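# Pour granules from round-bottom flask into vial

## Task

Transfer the granules out of the round-bottom flask and into the vial. A small remainder left in the flask or funnel is acceptable, but no granule may end up spilt. At the end the flask must stand upright in its cork ring and the vial upright in its stand, with the ring, stand and tray not moved. Dropping the glass flask more than a few centimetres may shatter it, which counts as failure.

## Robot and tools

Robot: two UR12e-type arms, left_arm and right_arm, each with a Robotiq 140 mm gripper whose fingers can fold, each mounted on its own carriage (left_rail, right_rail) on a single floor track. left_rail is always the one at larger y. An arm's base sits at x = 0, y = its carriage's position_m, z = 0.04 m, facing +x.

Scene frame (used for every printed position): fixed to the table, table top z = 0, +z up, +x the direction the arms face, +y toward their left; the track runs along y at x = 0, y = 0 at its middle; the table starts at x = 0.17 m. end_effector_position (m) is the point between the closed pads; closed fingertips extend about 33 mm past it, open ones about 9 mm. Printed hand positions may be slightly off, more at long reach. The gripper's fingers point along its own +z and close along its y; a flat block protrudes about 9 cm along its +x.

execute_actions(actions, cameras): actions is a list holding one action (or empty, which just returns state and images). An action may contain rows, steps, until, and device commands. rows: up to 15 rows, each lasting one control step (1/30 s). Each row is one flat list of 18 numbers, all in [-1, 1], covering both arms: left_arm's six joint values (shoulder pan, shoulder lift, elbow, wrist 1, wrist 2, wrist 3), then left gripper position, force_limit, speed, then the same nine for right_arm. Joint values are offsets, not poses: they are measured from the Joint targets in force when the action begins (not from the previous row), scaled so 1.0 = 1.326 rad for pan and lift and 1.989 rad for elbow and the three wrists. Sending the same offset again in a new call moves the joint further. A call asking a joint more than 0.010 rad beyond its range is refused; ranges are ±6.283 rad except elbow ±3.142. Gripper position is an absolute command: +1 fully open (140 mm), pads touch near -0.8, -1 closes until blocked. force_limit runs from about 14 N (-1) through 60 N (0) to 107 N (+1) for parts up to 40 mm wide. speed runs from about 30 mm/s (-1) to 250 mm/s (+1). To leave a gripper unchanged, repeat its last three numbers; 0 is a real command. steps: 1 to 450, at least the number of rows, default 15; after the final row the arms keep heading to its targets, so long moves need many steps. until ends the action early when conditions on left_rail or right_rail fields hold, e.g. {"right_rail": {"position_status": ["!=", "moving"]}}; numbers need a comparison (=, !=, <, <=, >, >=); {"all": {"status": "ended"}} and {"any": {"status": "ended"}} are also allowed. until does not stop the arms. cameras picks images: cam_high, cam_flask, cam_tray, cam_vial, cam_left_wrist, cam_right_wrist (each 896x504); omitted means all, [] means none.

Carriages: command with {"left_rail": {"position_m": ...}} (left -0.8 to 1.5 m, right -1.5 to 0.8 m, an absolute track position), optional speed_m_s 0.01 to 1 and acceleration_factor 0.1 to 1 (acceleration 0.75 m/s2 times it); {"stop": true} brakes. Then wait with an until on position_status. Rows never move a carriage, but arm targets travel with it; let it arrive (within 0.3 mm) before aiming the hand at scene points. Keep carriages at least 0.78 m apart. Status words: moving, done, contact_stop (over ~330 N resistance), time_out, stopped, stopped_with_arm, stopped_for_other_arm, stopped_for_other_carriage; position_answer taken or not_taken (resend once it stands).

Motion limits: joint target speed at most 1.88 rad/s (pan, lift) and 2.83 rad/s (others); targets are kept within 0.383 / 0.575 rad of the measured angle and scaled back if they would put the gripper over 100 mm from where it is. Big moves need several calls; continue them explicitly rather than relying on a hold.

Result lines: Joint positions, Joint velocities and Joint targets give per arm the rail (m) then six joints (rad). Joint torques are total drive output, noisy and offset; positive means toward a larger angle. Wrist force and torque are in the gripper's own axes, plus a line with the peak since last shown. object_status: 0 moving, 1 blocked while opening, 2 blocked while closing (a grip), 3 reached target or pads met. position_measured counts 3 (open) to 230 (pads met). Lines such as "joint sent to its limit", "joint command not followed", MOTOR HOT, and fault messages flag problems. Tool commands shows current gripper commands.

Other tools: zoom_image(camera, region [x0, y0, x1, y1] in pixels, at most 504x504) enlarges part of a camera's latest image. zero_wrist_force(arm) tares that arm's wrist sensor. read_manual(section) returns licence text only. finished_scene(scene) must be called twice in separate replies: first it asks for a check, the second ends the scene irreversibly and reports success.

Avoid: grasping narrow parts deep near the palm (may slip) or pressing fingertips into surfaces (they fold). Confirm object_status 2 before lifting; to grip harder raise force_limit and change position from -1 to -0.98. Keep the flask low and upright, never release it above the ring, and pour slowly over the funnel or vial. Contact torques above the load limits (pan and lift 287, elbow 130, wrists 46.9 N m) or outside force near 150 N stop the arm for 10 s; hot motors above 85 °C brake an arm. Never let the arms or carriages collide, never knock objects off the work area, and avoid slams, drops and heavy off-centre holds.

Each tool is called as name([rows], argument=value, ...), one row to a line, values as JSON.

## Session

I'll start by reading the current state and looking at all cameras.

execute_actions(actions=[])

Scene clock: 0.00 s.
left_arm: end_effector_position=(+0.6290, +1.2544, +0.1760) position_measured=3 object_status=3 end_effector_quat_wxyz=(+0.000, +0.000, +1.000, +0.000) end_effector_velocity=(+0.000, +0.000, +0.000) end_effector_angular_velocity=(+0.000, +0.000, +0.000) | right_arm: end_effector_position=(+0.6290, -0.8684, +0.1760) position_measured=3 object_status=3 end_effector_quat_wxyz=(+0.000, +0.000, +1.000, +0.000) end_effector_velocity=(+0.000, +0.000, -0.001) end_effector_angular_velocity=(+0.000, +0.001, -0.001)
Joint positions: left_arm=[1.254 -0.281 -1.556 2.144 -2.158 -1.571 -0.281] | right_arm=[-0.868 -0.281 -1.556 2.144 -2.158 -1.571 -0.281]
Joint velocities: left_arm=[0 -0.001 0 0 0 0 0] | right_arm=[0 0 0.001 0 0 0 0.001]
Joint torques (N m): no reading
Wrist force (N): no reading
Wrist torque (N m): no reading
Wrist force, peak (N): no reading
Joint targets: left_arm=[1.254 -0.281 -1.556 2.144 -2.158 -1.571 -0.280] | right_arm=[-0.868 -0.280 -1.556 2.144 -2.158 -1.571 -0.280]
Tool commands: left_gripper/position=+1.0 left_gripper/force_limit=+1.0 left_gripper/speed=+1.0 right_gripper/position=+1.0 right_gripper/force_limit=+1.0 right_gripper/speed=+1.0
left_rail: position_m=1.254 position_status=done
right_rail: position_m=-0.868 position_status=done

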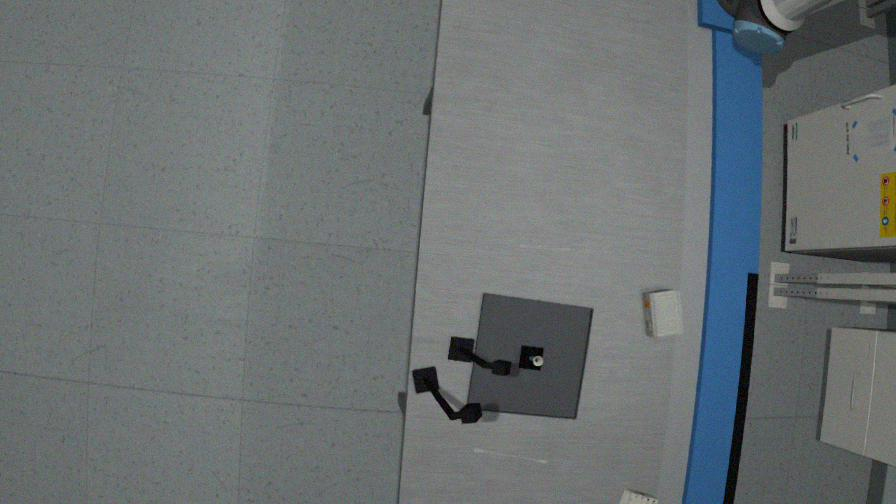

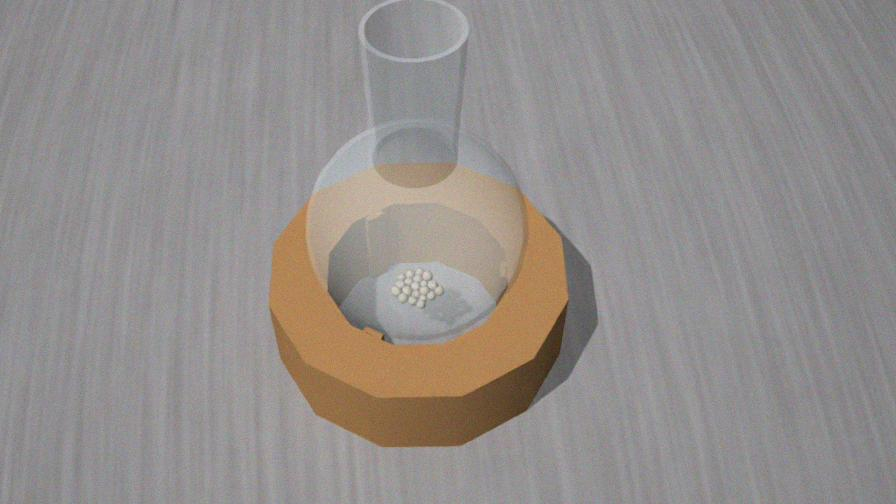

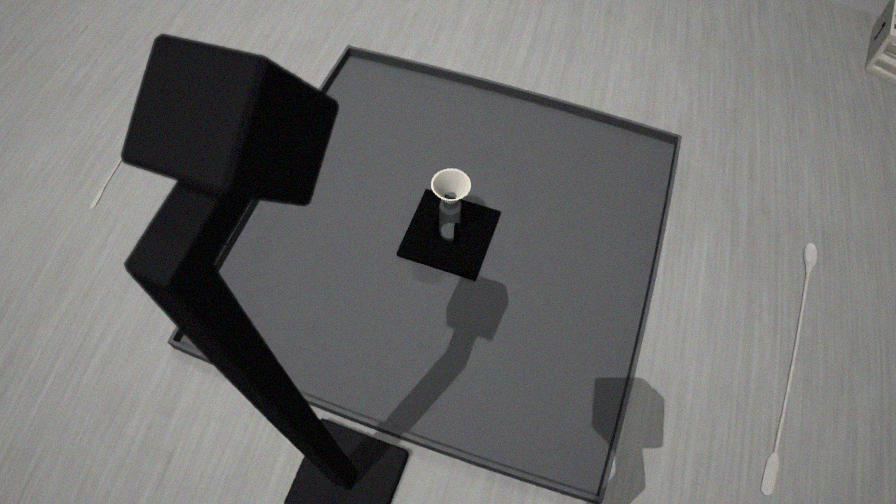

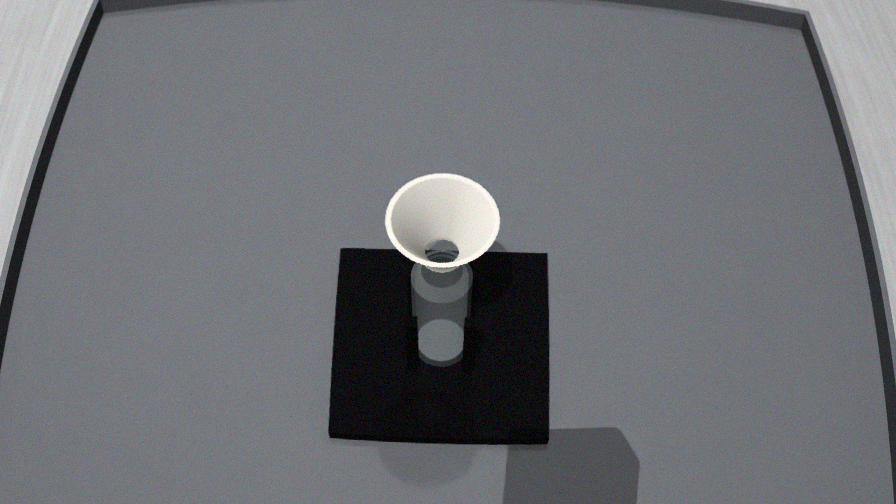

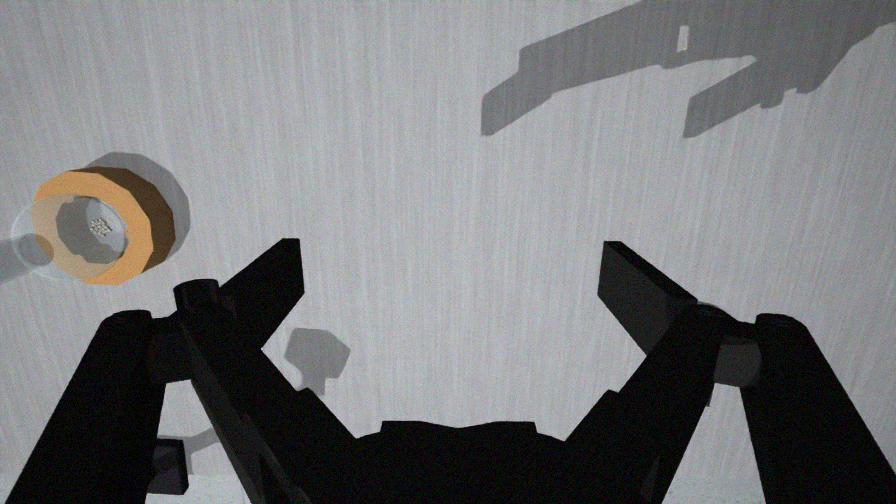

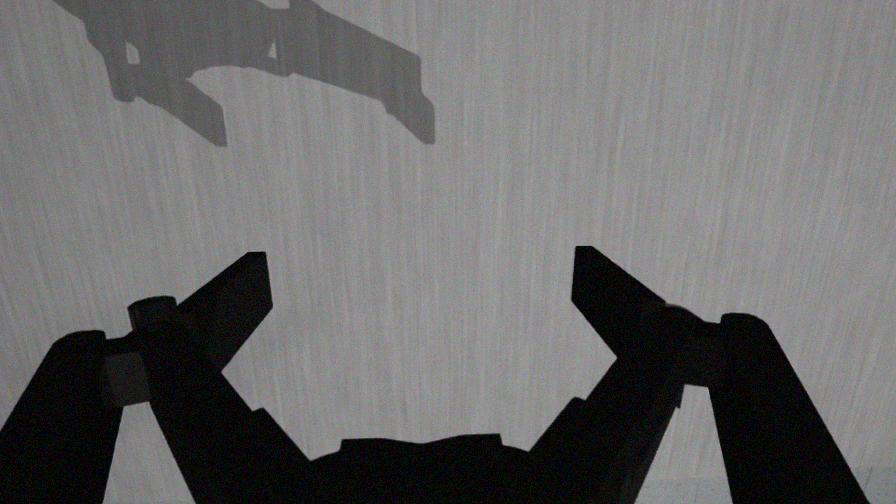

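zoom_image(camera="cam_high", region=[400, 260, 700, 504])

zoom_image(camera="cam_flask", region=[230, 0, 630, 460])

zoom_image(camera="cam_vial", region=[310, 150, 580, 460])

zoom_image(camera="cam_tray", region=[360, 120, 560, 320])

Scaled by 1.680 from the camera's 896x504 image, which has a finer 1280x720 frame.

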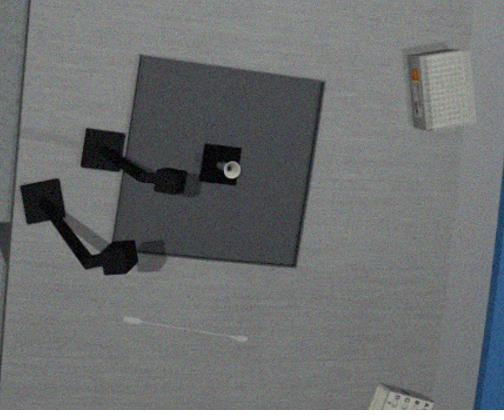

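Scaled by 1.096 from the camera's 896x504 image, which has a finer 1280x720 frame.

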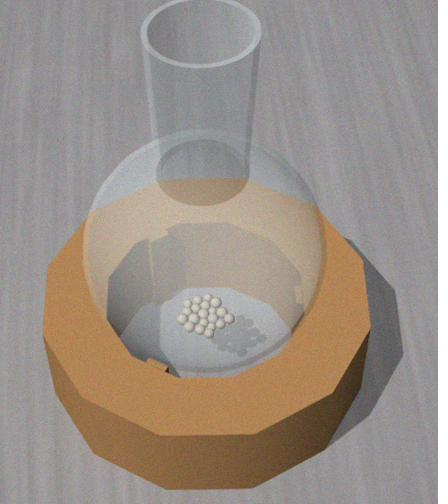

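Scaled by 1.626 from the camera's 896x504 image, which has a finer 1280x720 frame.

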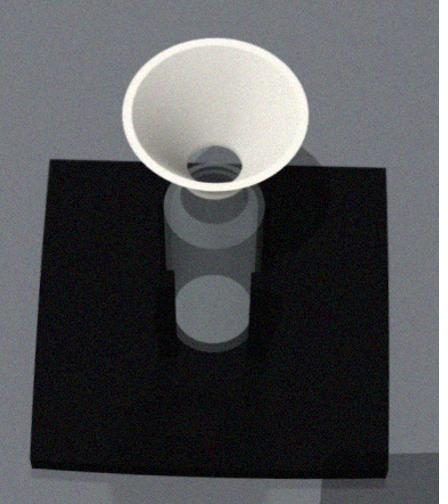

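Scaled by 2.520 from the camera's 896x504 image, which has a finer 1280x720 frame.

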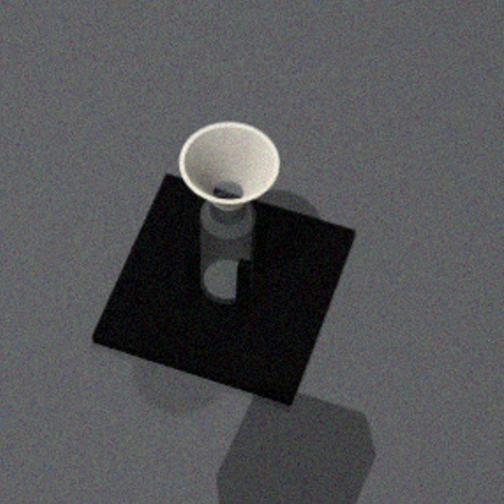

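zoom_image(camera="cam_left_wrist", region=[0, 120, 240, 330])

zoom_image(camera="cam_high", region=[600, 0, 896, 200])

Scaled by 2.100 from the camera's 896x504 image, which has a finer 1280x720 frame.

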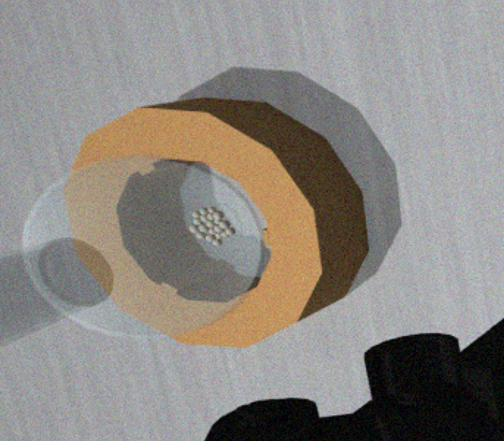

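Scaled by 1.703 from the camera's 896x504 image, which has a finer 1280x720 frame.

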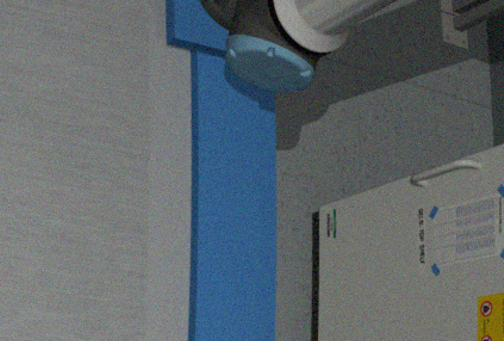

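execute_actions([
  {"rows": [[0,-0.0043,-0.0044,0.0072,0,0,1,1,1,0,0,0,0,0,0,1,1,1],[0,-0.0156,-0.0159,0.0262,0,0,1,1,1,0,0,0,0,0,0,1,1,1],[0,-0.0312,-0.0318,0.0525,0,0,1,1,1,0,0,0,0,0,0,1,1,1],[0,-0.0487,-0.0495,0.0817,0,0,1,1,1,0,0,0,0,0,0,1,1,1],[0,-0.0657,-0.0668,0.1104,0,0,1,1,1,0,0,0,0,0,0,1,1,1],[0,-0.0795,-0.0809,0.1335,0,0,1,1,1,0,0,0,0,0,0,1,1,1],[0,-0.0888,-0.0903,0.149,0,0,1,1,1,0,0,0,0,0,0,1,1,1]], "steps": 20},
], cameras=["cam_left_wrist"])

Scene clock: 431.10 s.
left_arm: end_effector_position=(+0.6293, +1.2543, +0.3260) position_measured=3 object_status=3 end_effector_quat_wxyz=(+0.001, +0.000, +1.000, +0.000) end_effector_velocity=(-0.001, +0.000, +0.001) end_effector_angular_velocity=(+0.000, +0.001, -0.001) | right_arm: end_effector_position=(+0.6290, -0.8684, +0.1760) position_measured=3 object_status=3 end_effector_quat_wxyz=(+0.000, +0.000, +1.000, +0.000) end_effector_velocity=(+0.000, +0.000, +0.000) end_effector_angular_velocity=(-0.001, +0.000, +0.000)
Joint positions: left_arm=[1.254 -0.281 -1.674 1.964 -1.862 -1.571 -0.281] | right_arm=[-0.868 -0.281 -1.556 2.144 -2.158 -1.571 -0.281]
Joint velocities: left_arm=[0 -0.001 -0.001 -0.001 0.004 0 0] | right_arm=[0 0.001 -0.001 0.001 0 -0.001 0.001]
Joint torques (N m): left_arm=[1.63 -54.84 -59.24 -2.78 0.1 0.29] | right_arm=[1.97 -43.79 -39.22 -4.45 0.43 0.12]
Wrist force (N): left_arm=[-0.1 -0.5 -0.7] | right_arm=[0.1 0.4 0.7]
Wrist torque (N m): left_arm=[-0.14 -0.02 0.03] | right_arm=[0.08 -0.02 0.01]
Wrist force, peak (N): left_arm=[0.7 0.0 6.4] | right_arm=[-0.2 0.4 0.9]
Joint targets: left_arm=[1.254 -0.281 -1.674 1.964 -1.862 -1.571 -0.280] | right_arm=[-0.868 -0.280 -1.556 2.144 -2.158 -1.571 -0.280]
left_rail: position_m=1.254 position_status=done
right_rail: position_m=-0.868 position_status=done
Images, in order (width x height): cam_left_wrist 896x504.

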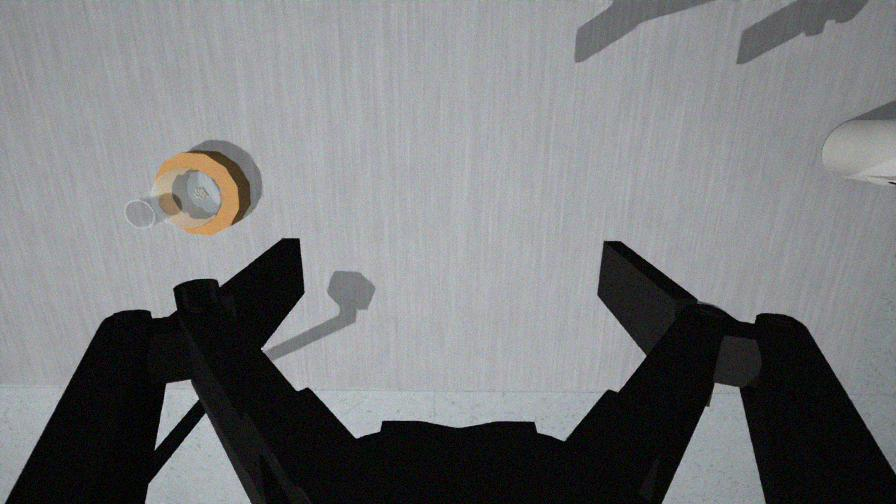

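zoom_image(camera="cam_left_wrist", region=[100, 120, 300, 260])

Scaled by 2.520 from the camera's 896x504 image, which has a finer 1280x720 frame.

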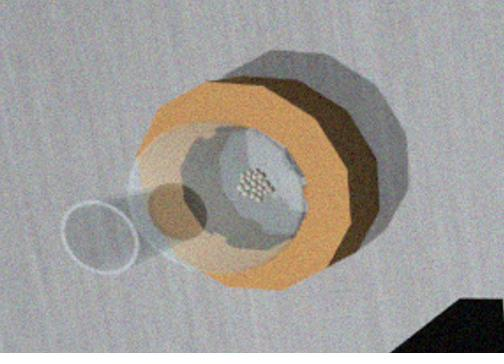

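execute_actions([
  {"left_rail": {"position_m": 0.804}, "steps": 150, "until": {"left_rail": {"position_status": ["!=", "moving"]}}},
], cameras=["cam_left_wrist", "cam_flask"])

Scene clock: 495.23 s.
left_arm: end_effector_position=(+0.6293, +0.8041, +0.3262) position_measured=3 object_status=3 end_effector_quat_wxyz=(+0.001, +0.000, +1.000, +0.000) end_effector_velocity=(+0.000, -0.001, +0.000) end_effector_angular_velocity=(+0.001, +0.000, +0.002) | right_arm: end_effector_position=(+0.6290, -0.8684, +0.1760) position_measured=3 object_status=3 end_effector_quat_wxyz=(+0.000, +0.000, +1.000, +0.000) end_effector_velocity=(-0.001, -0.001, +0.000) end_effector_angular_velocity=(-0.001, +0.001, +0.000)
Joint positions: left_arm=[0.804 -0.281 -1.674 1.964 -1.862 -1.571 -0.28] | right_arm=[-0.868 -0.281 -1.556 2.144 -2.158 -1.571 -0.281]
Joint velocities: left_arm=[-0.001 0.001 0 0 0 0.001 -0.001] | right_arm=[0 0 -0.001 0 0.001 -0.002 0]
Joint torques (N m): left_arm=[1.2 -40.45 -47.94 -3.92 0 0.48] | right_arm=[0.78 -45.8 -40.74 -4.36 0.05 1.1]
Wrist force (N): left_arm=[-0.3 0.0 -0.5] | right_arm=[0.0 0.3 0.5]
Wrist torque (N m): left_arm=[-0.03 0.02 0.02] | right_arm=[0.07 0.01 0.01]
Wrist force, peak (N): left_arm=[0.2 -2.3 -0.7] | right_arm=[0.0 0.2 1.0]
Joint targets: left_arm=[0.804 -0.281 -1.674 1.964 -1.862 -1.571 -0.280] | right_arm=[-0.868 -0.280 -1.556 2.144 -2.158 -1.571 -0.280]
Tool commands: left_gripper/position=+1.0 left_gripper/force_limit=+1.0 left_gripper/speed=+1.0 right_gripper/position=+1.0 right_gripper/force_limit=+1.0 right_gripper/speed=+1.0
left_rail: position_m=0.804 position_status=done
right_rail: position_m=-0.868 position_status=done
Images, in order (width x height): cam_flask 896x504, cam_left_wrist 896x504.

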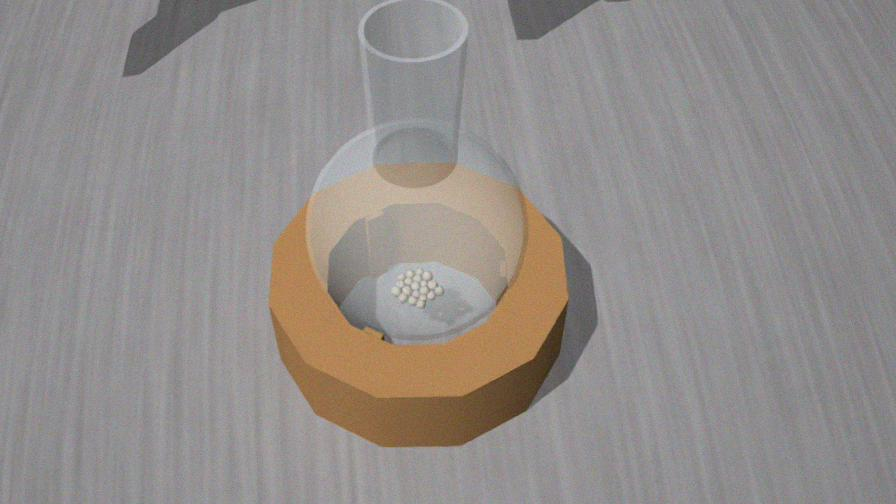

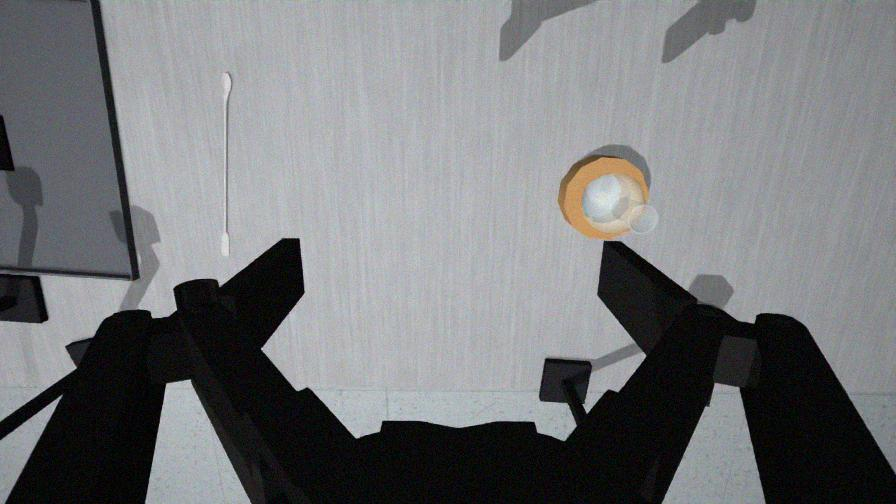

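zoom_image(camera="cam_left_wrist", region=[520, 130, 720, 270])

zoom_image(camera="cam_left_wrist", region=[500, 260, 780, 440])

Scaled by 2.520 from the camera's 896x504 image, which has a finer 1280x720 frame.

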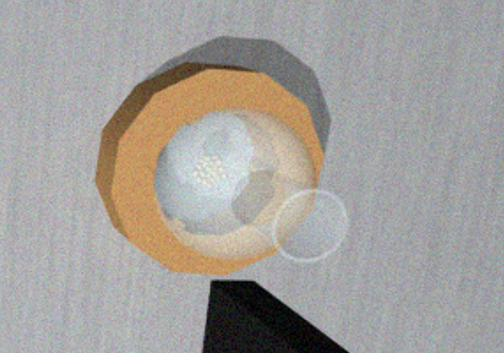

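Scaled by 1.800 from the camera's 896x504 image, which has a finer 1280x720 frame.

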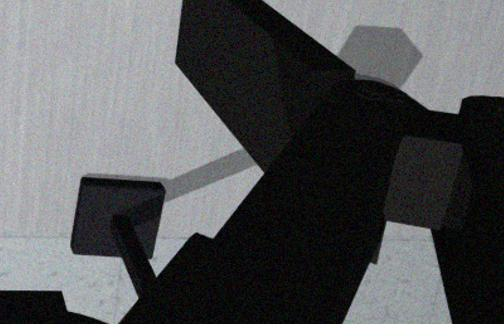

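execute_actions([
  {"rows": [[0.0035,0.0021,0.0055,0.0063,0.0263,0.0024,1,1,1,0,0,0,0,0,0,1,1,1],[0.0106,0.0062,0.0165,0.0189,0.079,0.0071,1,1,1,0,0,0,0,0,0,1,1,1],[0.0177,0.0104,0.0275,0.0314,0.1316,0.0118,1,1,1,0,0,0,0,0,0,1,1,1],[0.0247,0.0146,0.0385,0.044,0.1843,0.0165,1,1,1,0,0,0,0,0,0,1,1,1],[0.0318,0.0187,0.0494,0.0566,0.2369,0.0212,1,1,1,0,0,0,0,0,0,1,1,1],[0.0389,0.0229,0.0604,0.0691,0.2896,0.0259,1,1,1,0,0,0,0,0,0,1,1,1],[0.0459,0.027,0.0714,0.0817,0.3422,0.0306,1,1,1,0,0,0,0,0,0,1,1,1],[0.053,0.0312,0.0824,0.0943,0.3949,0.0353,1,1,1,0,0,0,0,0,0,1,1,1],[0.0601,0.0353,0.0934,0.1068,0.4475,0.04,1,1,1,0,0,0,0,0,0,1,1,1],[0.0671,0.0395,0.1044,0.1194,0.5002,0.0447,1,1,1,0,0,0,0,0,0,1,1,1],[0.0742,0.0437,0.1154,0.132,0.5528,0.0494,1,1,1,0,0,0,0,0,0,1,1,1],[0.0812,0.0478,0.1264,0.1446,0.6055,0.0542,1,1,1,0,0,0,0,0,0,1,1,1],[0.0883,0.052,0.1373,0.1571,0.6581,0.0589,1,1,1,0,0,0,0,0,0,1,1,1],[0.0989,0.0582,0.1538,0.176,0.7371,0.0659,1,1,1,0,0,0,0,0,0,1,1,1],[0.106,0.0624,0.1648,0.1885,0.7897,0.0706,1,1,1,0,0,0,0,0,0,1,1,1]], "steps": 36},
], cameras=["cam_left_wrist"])

Scene clock: 600.90 s.
left_arm: end_effector_position=(+0.5758, +1.2426, +0.3800) position_measured=3 object_status=3 end_effector_quat_wxyz=(-0.176, +0.270, +0.654, +0.685) end_effector_velocity=(+0.000, +0.000, +0.000) end_effector_angular_velocity=(+0.002, +0.000, -0.002) | right_arm: end_effector_position=(+0.6290, -0.8684, +0.1760) position_measured=3 object_status=3 end_effector_quat_wxyz=(+0.000, +0.000, +1.000, +0.000) end_effector_velocity=(+0.000, +0.000, +0.001) end_effector_angular_velocity=(+0.000, -0.001, +0.001)
Joint positions: left_arm=[0.804 -0.14 -1.591 2.292 -1.487 -0.001 -0.14] | right_arm=[-0.868 -0.281 -1.556 2.144 -2.158 -1.571 -0.281]
Joint velocities: left_arm=[0 0 0 0.001 0 0.003 -0.001] | right_arm=[0 0.001 -0.001 0 0 0 0]
Joint torques (N m): left_arm=[13.29 -26.26 -24.19 -1.14 4.31 3.23] | right_arm=[2.14 -44.68 -39.34 -4.53 0.6 0.86]
Wrist force (N): left_arm=[-0.9 -0.3 0.5] | right_arm=[-0.2 0.2 0.5]
Wrist torque (N m): left_arm=[0.05 0.13 -0.04] | right_arm=[0.06 0.04 0.01]
Wrist force, peak (N): left_arm=[-1.4 -5.3 -5.8] | right_arm=[0.3 0.6 1.0]
Joint targets: left_arm=[0.804 -0.140 -1.591 2.292 -1.487 0.000 -0.140] | right_arm=[-0.868 -0.280 -1.556 2.144 -2.158 -1.571 -0.280]
left_rail: position_m=0.804 position_status=done
right_rail: position_m=-0.868 position_status=done
Images, in order (width x height): cam_left_wrist 896x504.

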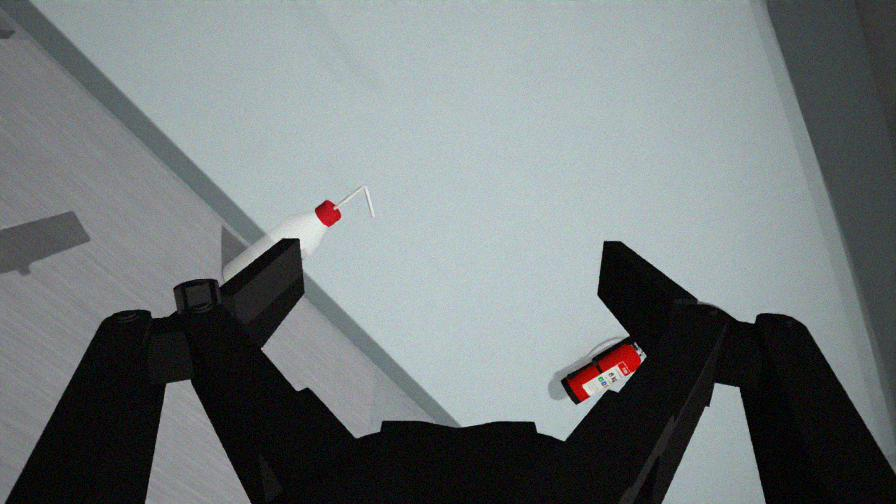

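execute_actions([
  {"rows": [[0.0035,0.0021,0.0055,0.0063,0.0263,0.0024,1,1,1,0,0,0,0,0,0,1,1,1],[0.0106,0.0062,0.0165,0.0189,0.079,0.0071,1,1,1,0,0,0,0,0,0,1,1,1],[0.0177,0.0104,0.0275,0.0314,0.1316,0.0118,1,1,1,0,0,0,0,0,0,1,1,1],[0.0247,0.0146,0.0385,0.044,0.1843,0.0165,1,1,1,0,0,0,0,0,0,1,1,1],[0.0318,0.0187,0.0494,0.0566,0.2369,0.0212,1,1,1,0,0,0,0,0,0,1,1,1],[0.0389,0.0229,0.0604,0.0691,0.2896,0.0259,1,1,1,0,0,0,0,0,0,1,1,1],[0.0459,0.027,0.0714,0.0817,0.3422,0.0306,1,1,1,0,0,0,0,0,0,1,1,1],[0.053,0.0312,0.0824,0.0943,0.3949,0.0353,1,1,1,0,0,0,0,0,0,1,1,1],[0.0601,0.0353,0.0934,0.1068,0.4475,0.04,1,1,1,0,0,0,0,0,0,1,1,1],[0.0671,0.0395,0.1044,0.1194,0.5002,0.0447,1,1,1,0,0,0,0,0,0,1,1,1],[0.0742,0.0437,0.1154,0.132,0.5528,0.0494,1,1,1,0,0,0,0,0,0,1,1,1],[0.0812,0.0478,0.1264,0.1446,0.6055,0.0542,1,1,1,0,0,0,0,0,0,1,1,1],[0.0883,0.052,0.1373,0.1571,0.6581,0.0589,1,1,1,0,0,0,0,0,0,1,1,1],[0.0989,0.0582,0.1538,0.176,0.7371,0.0659,1,1,1,0,0,0,0,0,0,1,1,1],[0.1058,0.0623,0.1649,0.1887,0.7898,0.0704,1,1,1,0,0,0,0,0,0,1,1,1]], "steps": 36},
], cameras=["cam_left_wrist", "cam_flask"])

Scene clock: 616.63 s.
left_arm: end_effector_position=(+0.6322, +0.9787, +0.2005) position_measured=3 object_status=3 end_effector_quat_wxyz=(+0.000, +0.707, +0.000, +0.707) end_effector_velocity=(-0.001, -0.001, -0.001) end_effector_angular_velocity=(-0.001, +0.001, -0.002) | right_arm: end_effector_position=(+0.6290, -0.8684, +0.1760) position_measured=3 object_status=3 end_effector_quat_wxyz=(+0.000, +0.000, +1.000, +0.000) end_effector_velocity=(+0.000, +0.000, +0.000) end_effector_angular_velocity=(+0.002, +0.000, +0.000)
Joint positions: left_arm=[0.804 0 -1.509 2.62 -1.112 1.57 0] | right_arm=[-0.868 -0.281 -1.556 2.144 -2.158 -1.571 -0.281]
Joint velocities: left_arm=[0 0 0 0.001 0 0.002 -0.001] | right_arm=[0 -0.001 -0.001 0.001 0.001 0.002 -0.001]
Joint torques (N m): left_arm=[12.82 -17.54 -9.12 -0.83 2.27 3.28] | right_arm=[1.57 -39.9 -41.26 -4.41 0.07 0.71]
Wrist force (N): left_arm=[-1.5 -0.4 0.8] | right_arm=[-0.1 0.3 0.4]
Wrist torque (N m): left_arm=[0.14 0.22 -0.08] | right_arm=[0.06 0.04 0.00]
Wrist force, peak (N): left_arm=[-2.5 -2.4 0.0] | right_arm=[0.1 0.4 0.8]
Joint targets: left_arm=[0.804 0.000 -1.509 2.620 -1.112 1.570 0.000] | right_arm=[-0.868 -0.280 -1.556 2.144 -2.158 -1.571 -0.280]
left_rail: position_m=0.804 position_status=done
right_rail: position_m=-0.868 position_status=done
Images, in order (width x height): cam_flask 896x504, cam_left_wrist 896x504.

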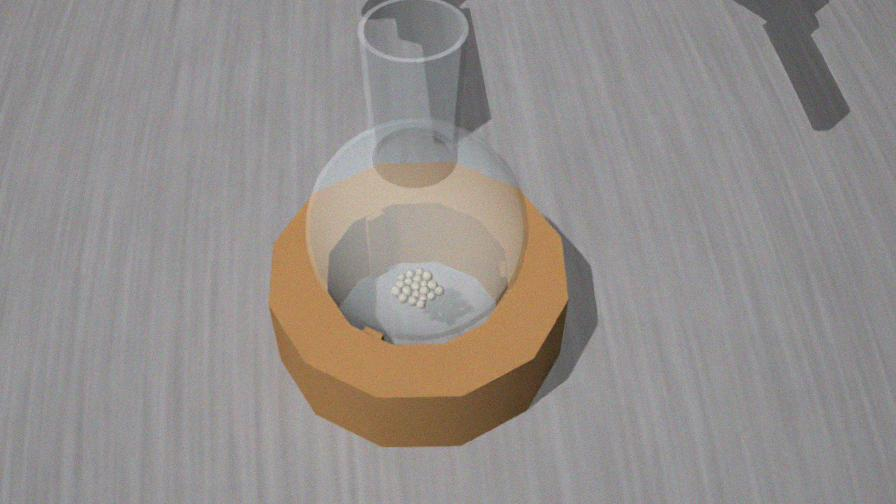

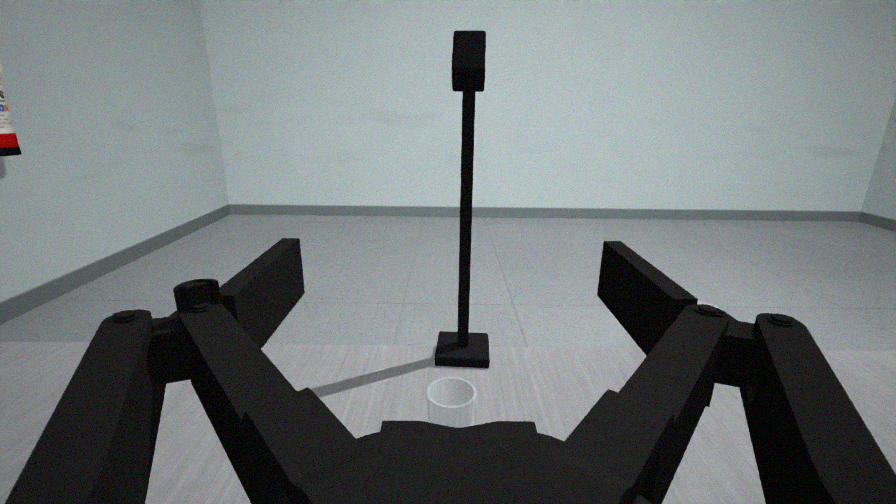

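zoom_image(camera="cam_left_wrist", region=[390, 300, 530, 440])

zoom_image(camera="cam_flask", region=[340, 0, 490, 200])

Scaled by 3.600 from the camera's 896x504 image, which has a finer 1280x720 frame.

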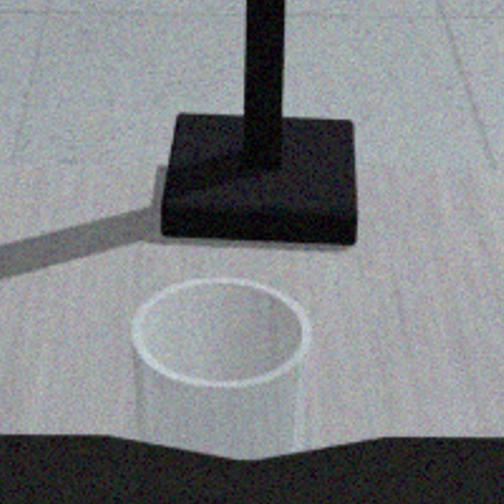

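Scaled by 2.520 from the camera's 896x504 image, which has a finer 1280x720 frame.

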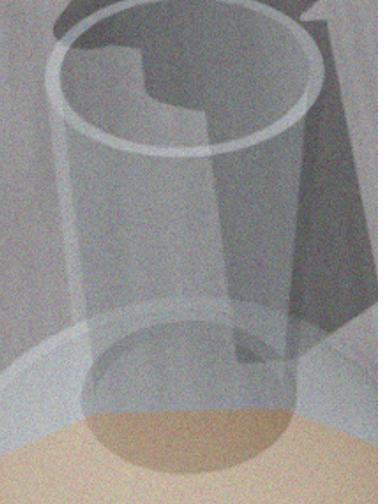

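execute_actions([
  {"rows": [[0,0.0047,0.0003,-0.0035,0,0,1,1,1,0,0,0,0,0,0,1,1,1],[0,0.0176,0.0012,-0.0129,0,0,1,1,1,0,0,0,0,0,0,1,1,1],[0,0.0365,0.0025,-0.0267,0.0001,0,1,1,1,0,0,0,0,0,0,1,1,1],[0,0.0595,0.0041,-0.0436,0.0001,0,1,1,1,0,0,0,0,0,0,1,1,1],[0,0.0845,0.0058,-0.0619,0.0002,0,1,1,1,0,0,0,0,0,0,1,1,1],[0,0.1095,0.0075,-0.0802,0.0003,0,1,1,1,0,0,0,0,0,0,1,1,1],[0,0.1325,0.0091,-0.097,0.0003,0,1,1,1,0,0,0,0,0,0,1,1,1],[0,0.1514,0.0104,-0.1109,0.0004,0,1,1,1,0,0,0,0,0,0,1,1,1],[0,0.1643,0.0112,-0.1203,0.0004,0,1,1,1,0,0,0,0,0,0,1,1,1],[0,0.169,0.0116,-0.1237,0.0004,0,1,1,1,0,0,0,0,0,0,1,1,1]], "steps": 22},
], cameras=["cam_left_wrist", "cam_flask"])

Scene clock: 681.40 s.
left_arm: end_effector_position=(+0.6340, +0.9783, +0.1300) position_measured=3 object_status=3 end_effector_quat_wxyz=(+0.000, +0.707, +0.000, +0.707) end_effector_velocity=(+0.000, +0.000, -0.001) end_effector_angular_velocity=(-0.002, +0.000, -0.001) | right_arm: end_effector_position=(+0.6290, -0.8684, +0.1760) position_measured=3 object_status=3 end_effector_quat_wxyz=(+0.000, +0.000, +1.000, +0.000) end_effector_velocity=(+0.000, +0.000, -0.001) end_effector_angular_velocity=(+0.001, +0.002, +0.000)
Joint positions: left_arm=[0.804 0 -1.285 2.643 -1.357 1.571 0] | right_arm=[-0.868 -0.281 -1.556 2.144 -2.158 -1.571 -0.281]
Joint velocities: left_arm=[0 -0.001 0.003 0.001 -0.004 0 -0.002] | right_arm=[0 0 0.001 0 0.002 0.001 0]
Joint torques (N m): left_arm=[8.04 -25.79 1.04 -5.97 2.75 3.32] | right_arm=[-0.95 -44.66 -40.88 -4.55 0.68 0.69]
Wrist force (N): left_arm=[-1.6 -0.9 0.7] | right_arm=[-0.1 0.0 0.3]
Wrist torque (N m): left_arm=[-0.01 0.25 -0.04] | right_arm=[0.01 0.02 0.01]
Wrist force, peak (N): left_arm=[-4.1 -0.9 1.0] | right_arm=[-0.3 0.6 0.7]
Joint targets: left_arm=[0.804 0.000 -1.285 2.643 -1.358 1.571 0.000] | right_arm=[-0.868 -0.280 -1.556 2.144 -2.158 -1.571 -0.280]
left_rail: position_m=0.804 position_status=done
right_rail: position_m=-0.868 position_status=done
Images, in order (width x height): cam_flask 896x504, cam_left_wrist 896x504.

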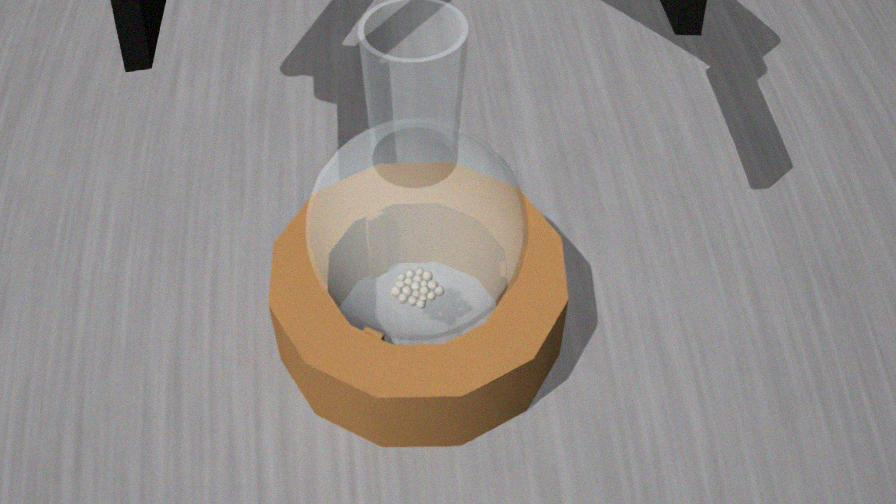

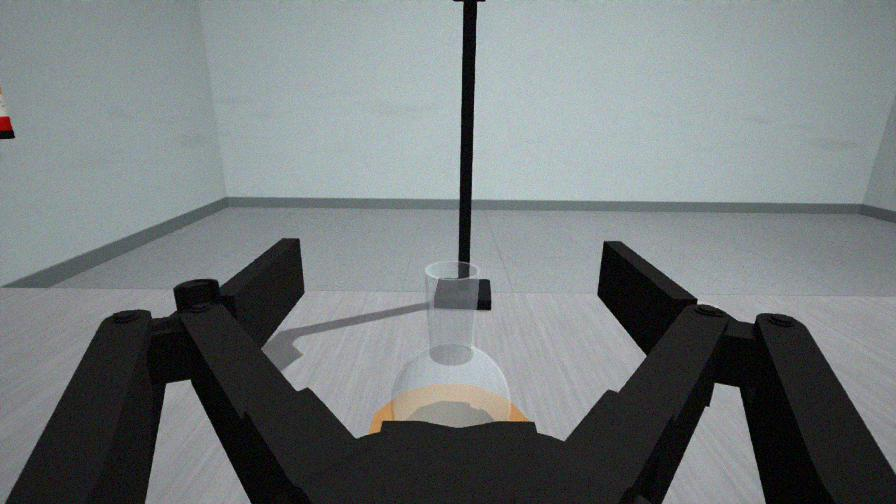

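zoom_image(camera="cam_left_wrist", region=[360, 240, 560, 430])

Scaled by 2.520 from the camera's 896x504 image, which has a finer 1280x720 frame.

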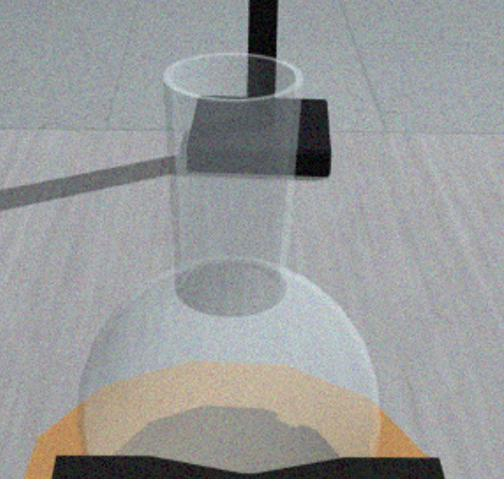

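execute_actions([
  {"left_rail": {"position_m": 0.8031}, "rows": [[0,0.0023,0,-0.0016,0,0,1,1,1,0,0,0,0,0,0,1,1,1],[0,0.0086,0.0001,-0.0059,0,0,1,1,1,0,0,0,0,0,0,1,1,1],[0,0.0179,0.0003,-0.0122,0,0,1,1,1,0,0,0,0,0,0,1,1,1],[0,0.0292,0.0005,-0.0199,0,0,1,1,1,0,0,0,0,0,0,1,1,1],[0,0.0415,0.0006,-0.0283,0,0,1,1,1,0,0,0,0,0,0,1,1,1],[0,0.0538,0.0008,-0.0367,0,0,1,1,1,0,0,0,0,0,0,1,1,1],[0,0.065,0.001,-0.0444,0,0,1,1,1,0,0,0,0,0,0,1,1,1],[0,0.0743,0.0012,-0.0507,0,0,1,1,1,0,0,0,0,0,0,1,1,1],[0,0.0806,0.0013,-0.055,0,0,1,1,1,0,0,0,0,0,0,1,1,1],[0,0.083,0.0013,-0.0566,0,0,1,1,1,0,0,0,0,0,0,1,1,1]], "steps": 24},
], cameras=["cam_left_wrist", "cam_flask"])

Scene clock: 716.33 s.
left_arm: end_effector_position=(+0.6339, +0.9773, +0.0974) position_measured=3 object_status=3 end_effector_quat_wxyz=(+0.000, +0.707, +0.000, +0.707) end_effector_velocity=(+0.000, +0.000, -0.001) end_effector_angular_velocity=(+0.000, +0.000, -0.001) | right_arm: end_effector_position=(+0.6290, -0.8684, +0.1760) position_measured=3 object_status=3 end_effector_quat_wxyz=(+0.000, +0.000, +1.000, +0.000) end_effector_velocity=(+0.001, +0.000, +0.000) end_effector_angular_velocity=(-0.002, -0.001, +0.000)
Joint positions: left_arm=[0.803 0 -1.175 2.646 -1.47 1.571 0] | right_arm=[-0.868 -0.281 -1.556 2.144 -2.158 -1.571 -0.281]
Joint velocities: left_arm=[0 0 0.002 0 -0.002 0 0] | right_arm=[0 0.001 0 0 -0.002 -0.001 0.001]
Joint torques (N m): left_arm=[-4.49 -29.29 4.51 -4.49 2.07 3.12] | right_arm=[0.96 -44.63 -39.64 -4.3 0.28 0.71]
Wrist force (N): left_arm=[-1.8 -0.6 0.9] | right_arm=[-0.1 0.1 0.6]
Wrist torque (N m): left_arm=[0.06 0.31 -0.08] | right_arm=[0.03 0.02 0.01]
Wrist force, peak (N): left_arm=[-2.8 -0.9 0.5] | right_arm=[-0.1 0.8 0.6]
Joint targets: left_arm=[0.803 0.000 -1.175 2.646 -1.470 1.571 0.000] | right_arm=[-0.868 -0.280 -1.556 2.144 -2.158 -1.571 -0.280]
left_rail: position_m=0.803 position_status=done
right_rail: position_m=-0.868 position_status=done
Images, in order (width x height): cam_flask 896x504, cam_left_wrist 896x504.

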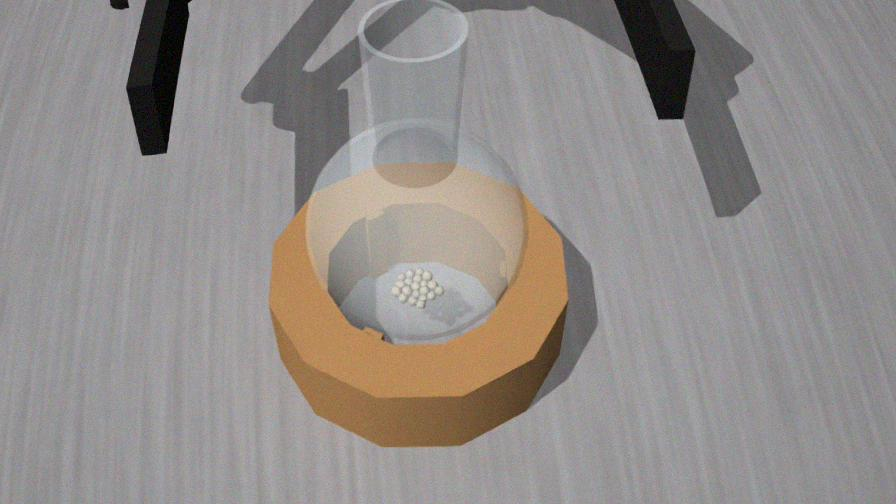

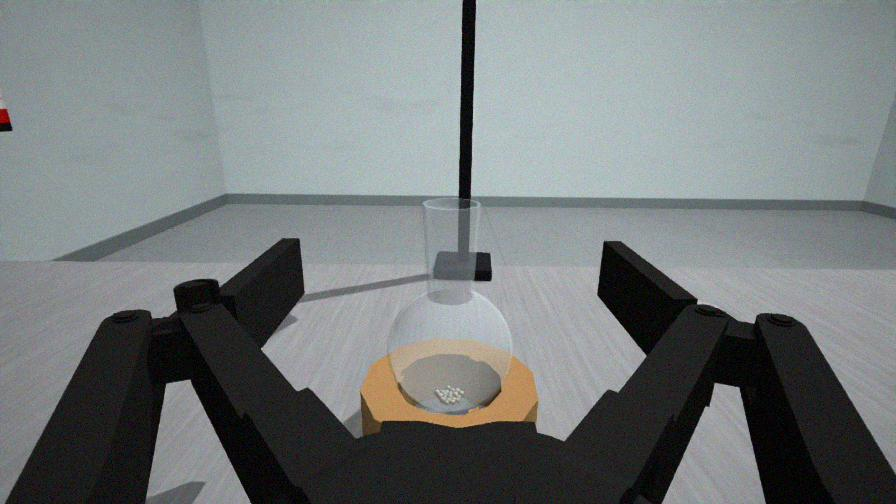

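execute_actions(actions=[], cameras=["cam_flask"])

Scene clock: 739.53 s.
left_arm: end_effector_position=(+0.6339, +0.9773, +0.0973) position_measured=3 object_status=3 end_effector_quat_wxyz=(+0.000, +0.707, +0.000, +0.707) end_effector_velocity=(+0.000, +0.000, +0.000) end_effector_angular_velocity=(+0.001, +0.000, +0.001) | right_arm: end_effector_position=(+0.6290, -0.8684, +0.1760) position_measured=3 object_status=3 end_effector_quat_wxyz=(+0.000, +0.000, +1.000, +0.000) end_effector_velocity=(+0.000, +0.001, +0.000) end_effector_angular_velocity=(-0.001, +0.000, +0.002)
Joint positions: left_arm=[0.803 0 -1.175 2.646 -1.47 1.571 0] | right_arm=[-0.868 -0.281 -1.556 2.144 -2.158 -1.571 -0.28]
Joint velocities: left_arm=[0 0 0 0 0 0 0.001] | right_arm=[0 0.001 0.001 0 -0.001 -0.001 0]
Joint torques (N m): left_arm=[-9.48 -32.72 -4 -4.57 2.04 3.04] | right_arm=[2.09 -44.27 -39.72 -4.42 0.04 0.99]
Wrist force (N): left_arm=[-1.3 -0.5 0.5] | right_arm=[0.1 0.0 0.7]
Wrist torque (N m): left_arm=[0.09 0.20 -0.08] | right_arm=[0.00 -0.01 0.00]
Wrist force, peak (N): left_arm=[-2.1 -0.8 0.8] | right_arm=[-0.2 0.1 0.9]
Joint targets: left_arm=[0.803 0.000 -1.175 2.646 -1.470 1.571 0.000] | right_arm=[-0.868 -0.280 -1.556 2.144 -2.158 -1.571 -0.280]
Tool commands: left_gripper/position=+1.0 left_gripper/force_limit=+1.0 left_gripper/speed=+1.0 right_gripper/position=+1.0 right_gripper/force_limit=+1.0 right_gripper/speed=+1.0
left_rail: position_m=0.803 position_status=done
right_rail: position_m=-0.868 position_status=done
Images, in order (width x height): cam_flask 896x504.

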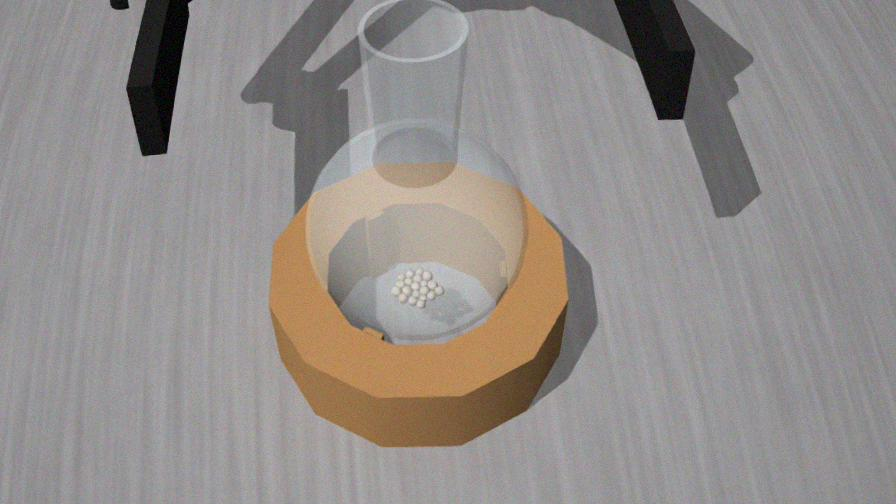

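execute_actions([
  {"rows": [[0,0,0,0,0,0,-0.3,0.0,-0.1,0,0,0,0,0,0,1,1,1]], "steps": 32},
], cameras=["cam_flask", "cam_left_wrist"])

Scene clock: 763.33 s.
left_arm: end_effector_position=(+0.6339, +0.9773, +0.0973) position_measured=167 object_status=3 end_effector_quat_wxyz=(+0.000, +0.707, +0.000, +0.707) end_effector_velocity=(+0.000, +0.000, +0.000) end_effector_angular_velocity=(+0.000, +0.000, +0.000) | right_arm: end_effector_position=(+0.6290, -0.8684, +0.1760) position_measured=3 object_status=3 end_effector_quat_wxyz=(+0.000, +0.000, +1.000, +0.000) end_effector_velocity=(+0.000, -0.001, +0.000) end_effector_angular_velocity=(+0.001, +0.001, -0.002)
Joint positions: left_arm=[0.803 0 -1.175 2.646 -1.47 1.571 0] | right_arm=[-0.868 -0.281 -1.556 2.144 -2.158 -1.571 -0.281]
Joint velocities: left_arm=[0 0.001 0 0 0 0 0] | right_arm=[0 -0.002 0.001 -0.001 0.001 0 0.001]
Joint torques (N m): left_arm=[-8.85 -34.53 -16.78 -3.37 1.48 3.01] | right_arm=[2.42 -43.86 -40.54 -3.92 0.31 1.11]
Wrist force (N): left_arm=[-1.6 -0.7 0.8] | right_arm=[-0.1 0.3 0.4]
Wrist torque (N m): left_arm=[0.03 0.19 -0.08] | right_arm=[0.08 0.03 0.00]
Wrist force, peak (N): left_arm=[-2.0 -0.8 1.1] | right_arm=[0.0 0.5 1.0]
Joint targets: left_arm=[0.803 0.000 -1.175 2.646 -1.470 1.571 0.000] | right_arm=[-0.868 -0.280 -1.556 2.144 -2.158 -1.571 -0.280]
left_rail: position_m=0.803 position_status=done
right_rail: position_m=-0.868 position_status=done
Images, in order (width x height): cam_flask 896x504, cam_left_wrist 896x504.

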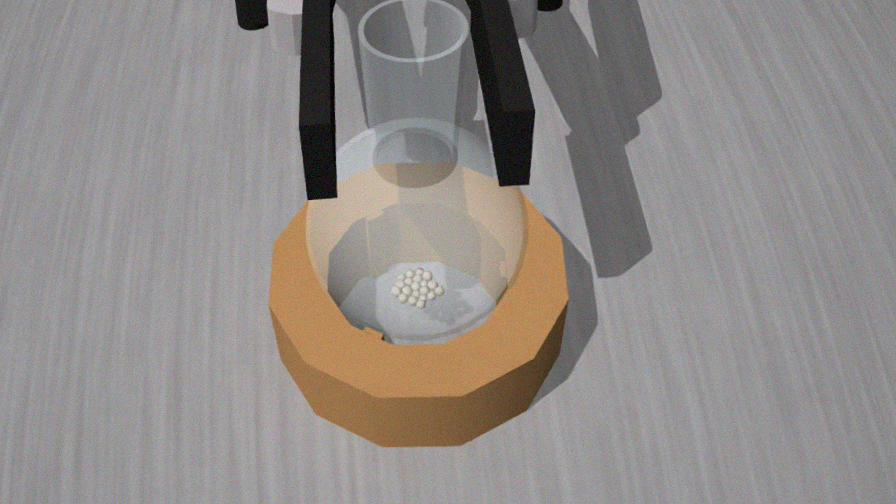

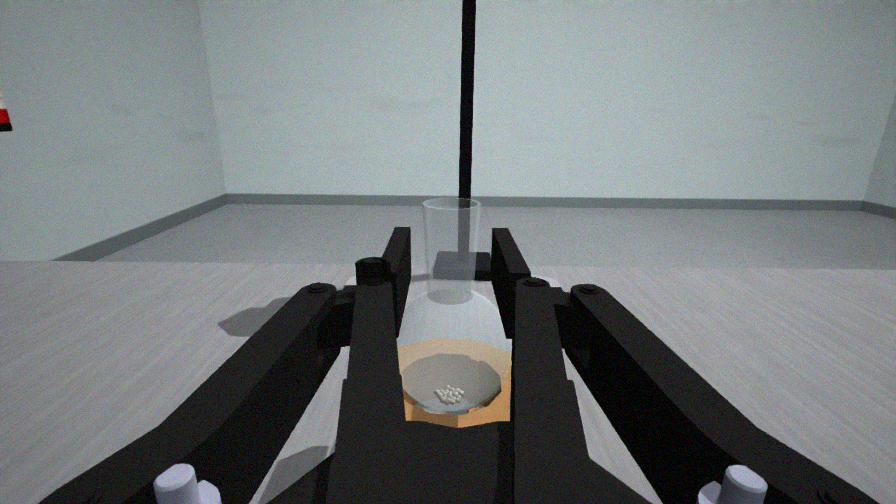

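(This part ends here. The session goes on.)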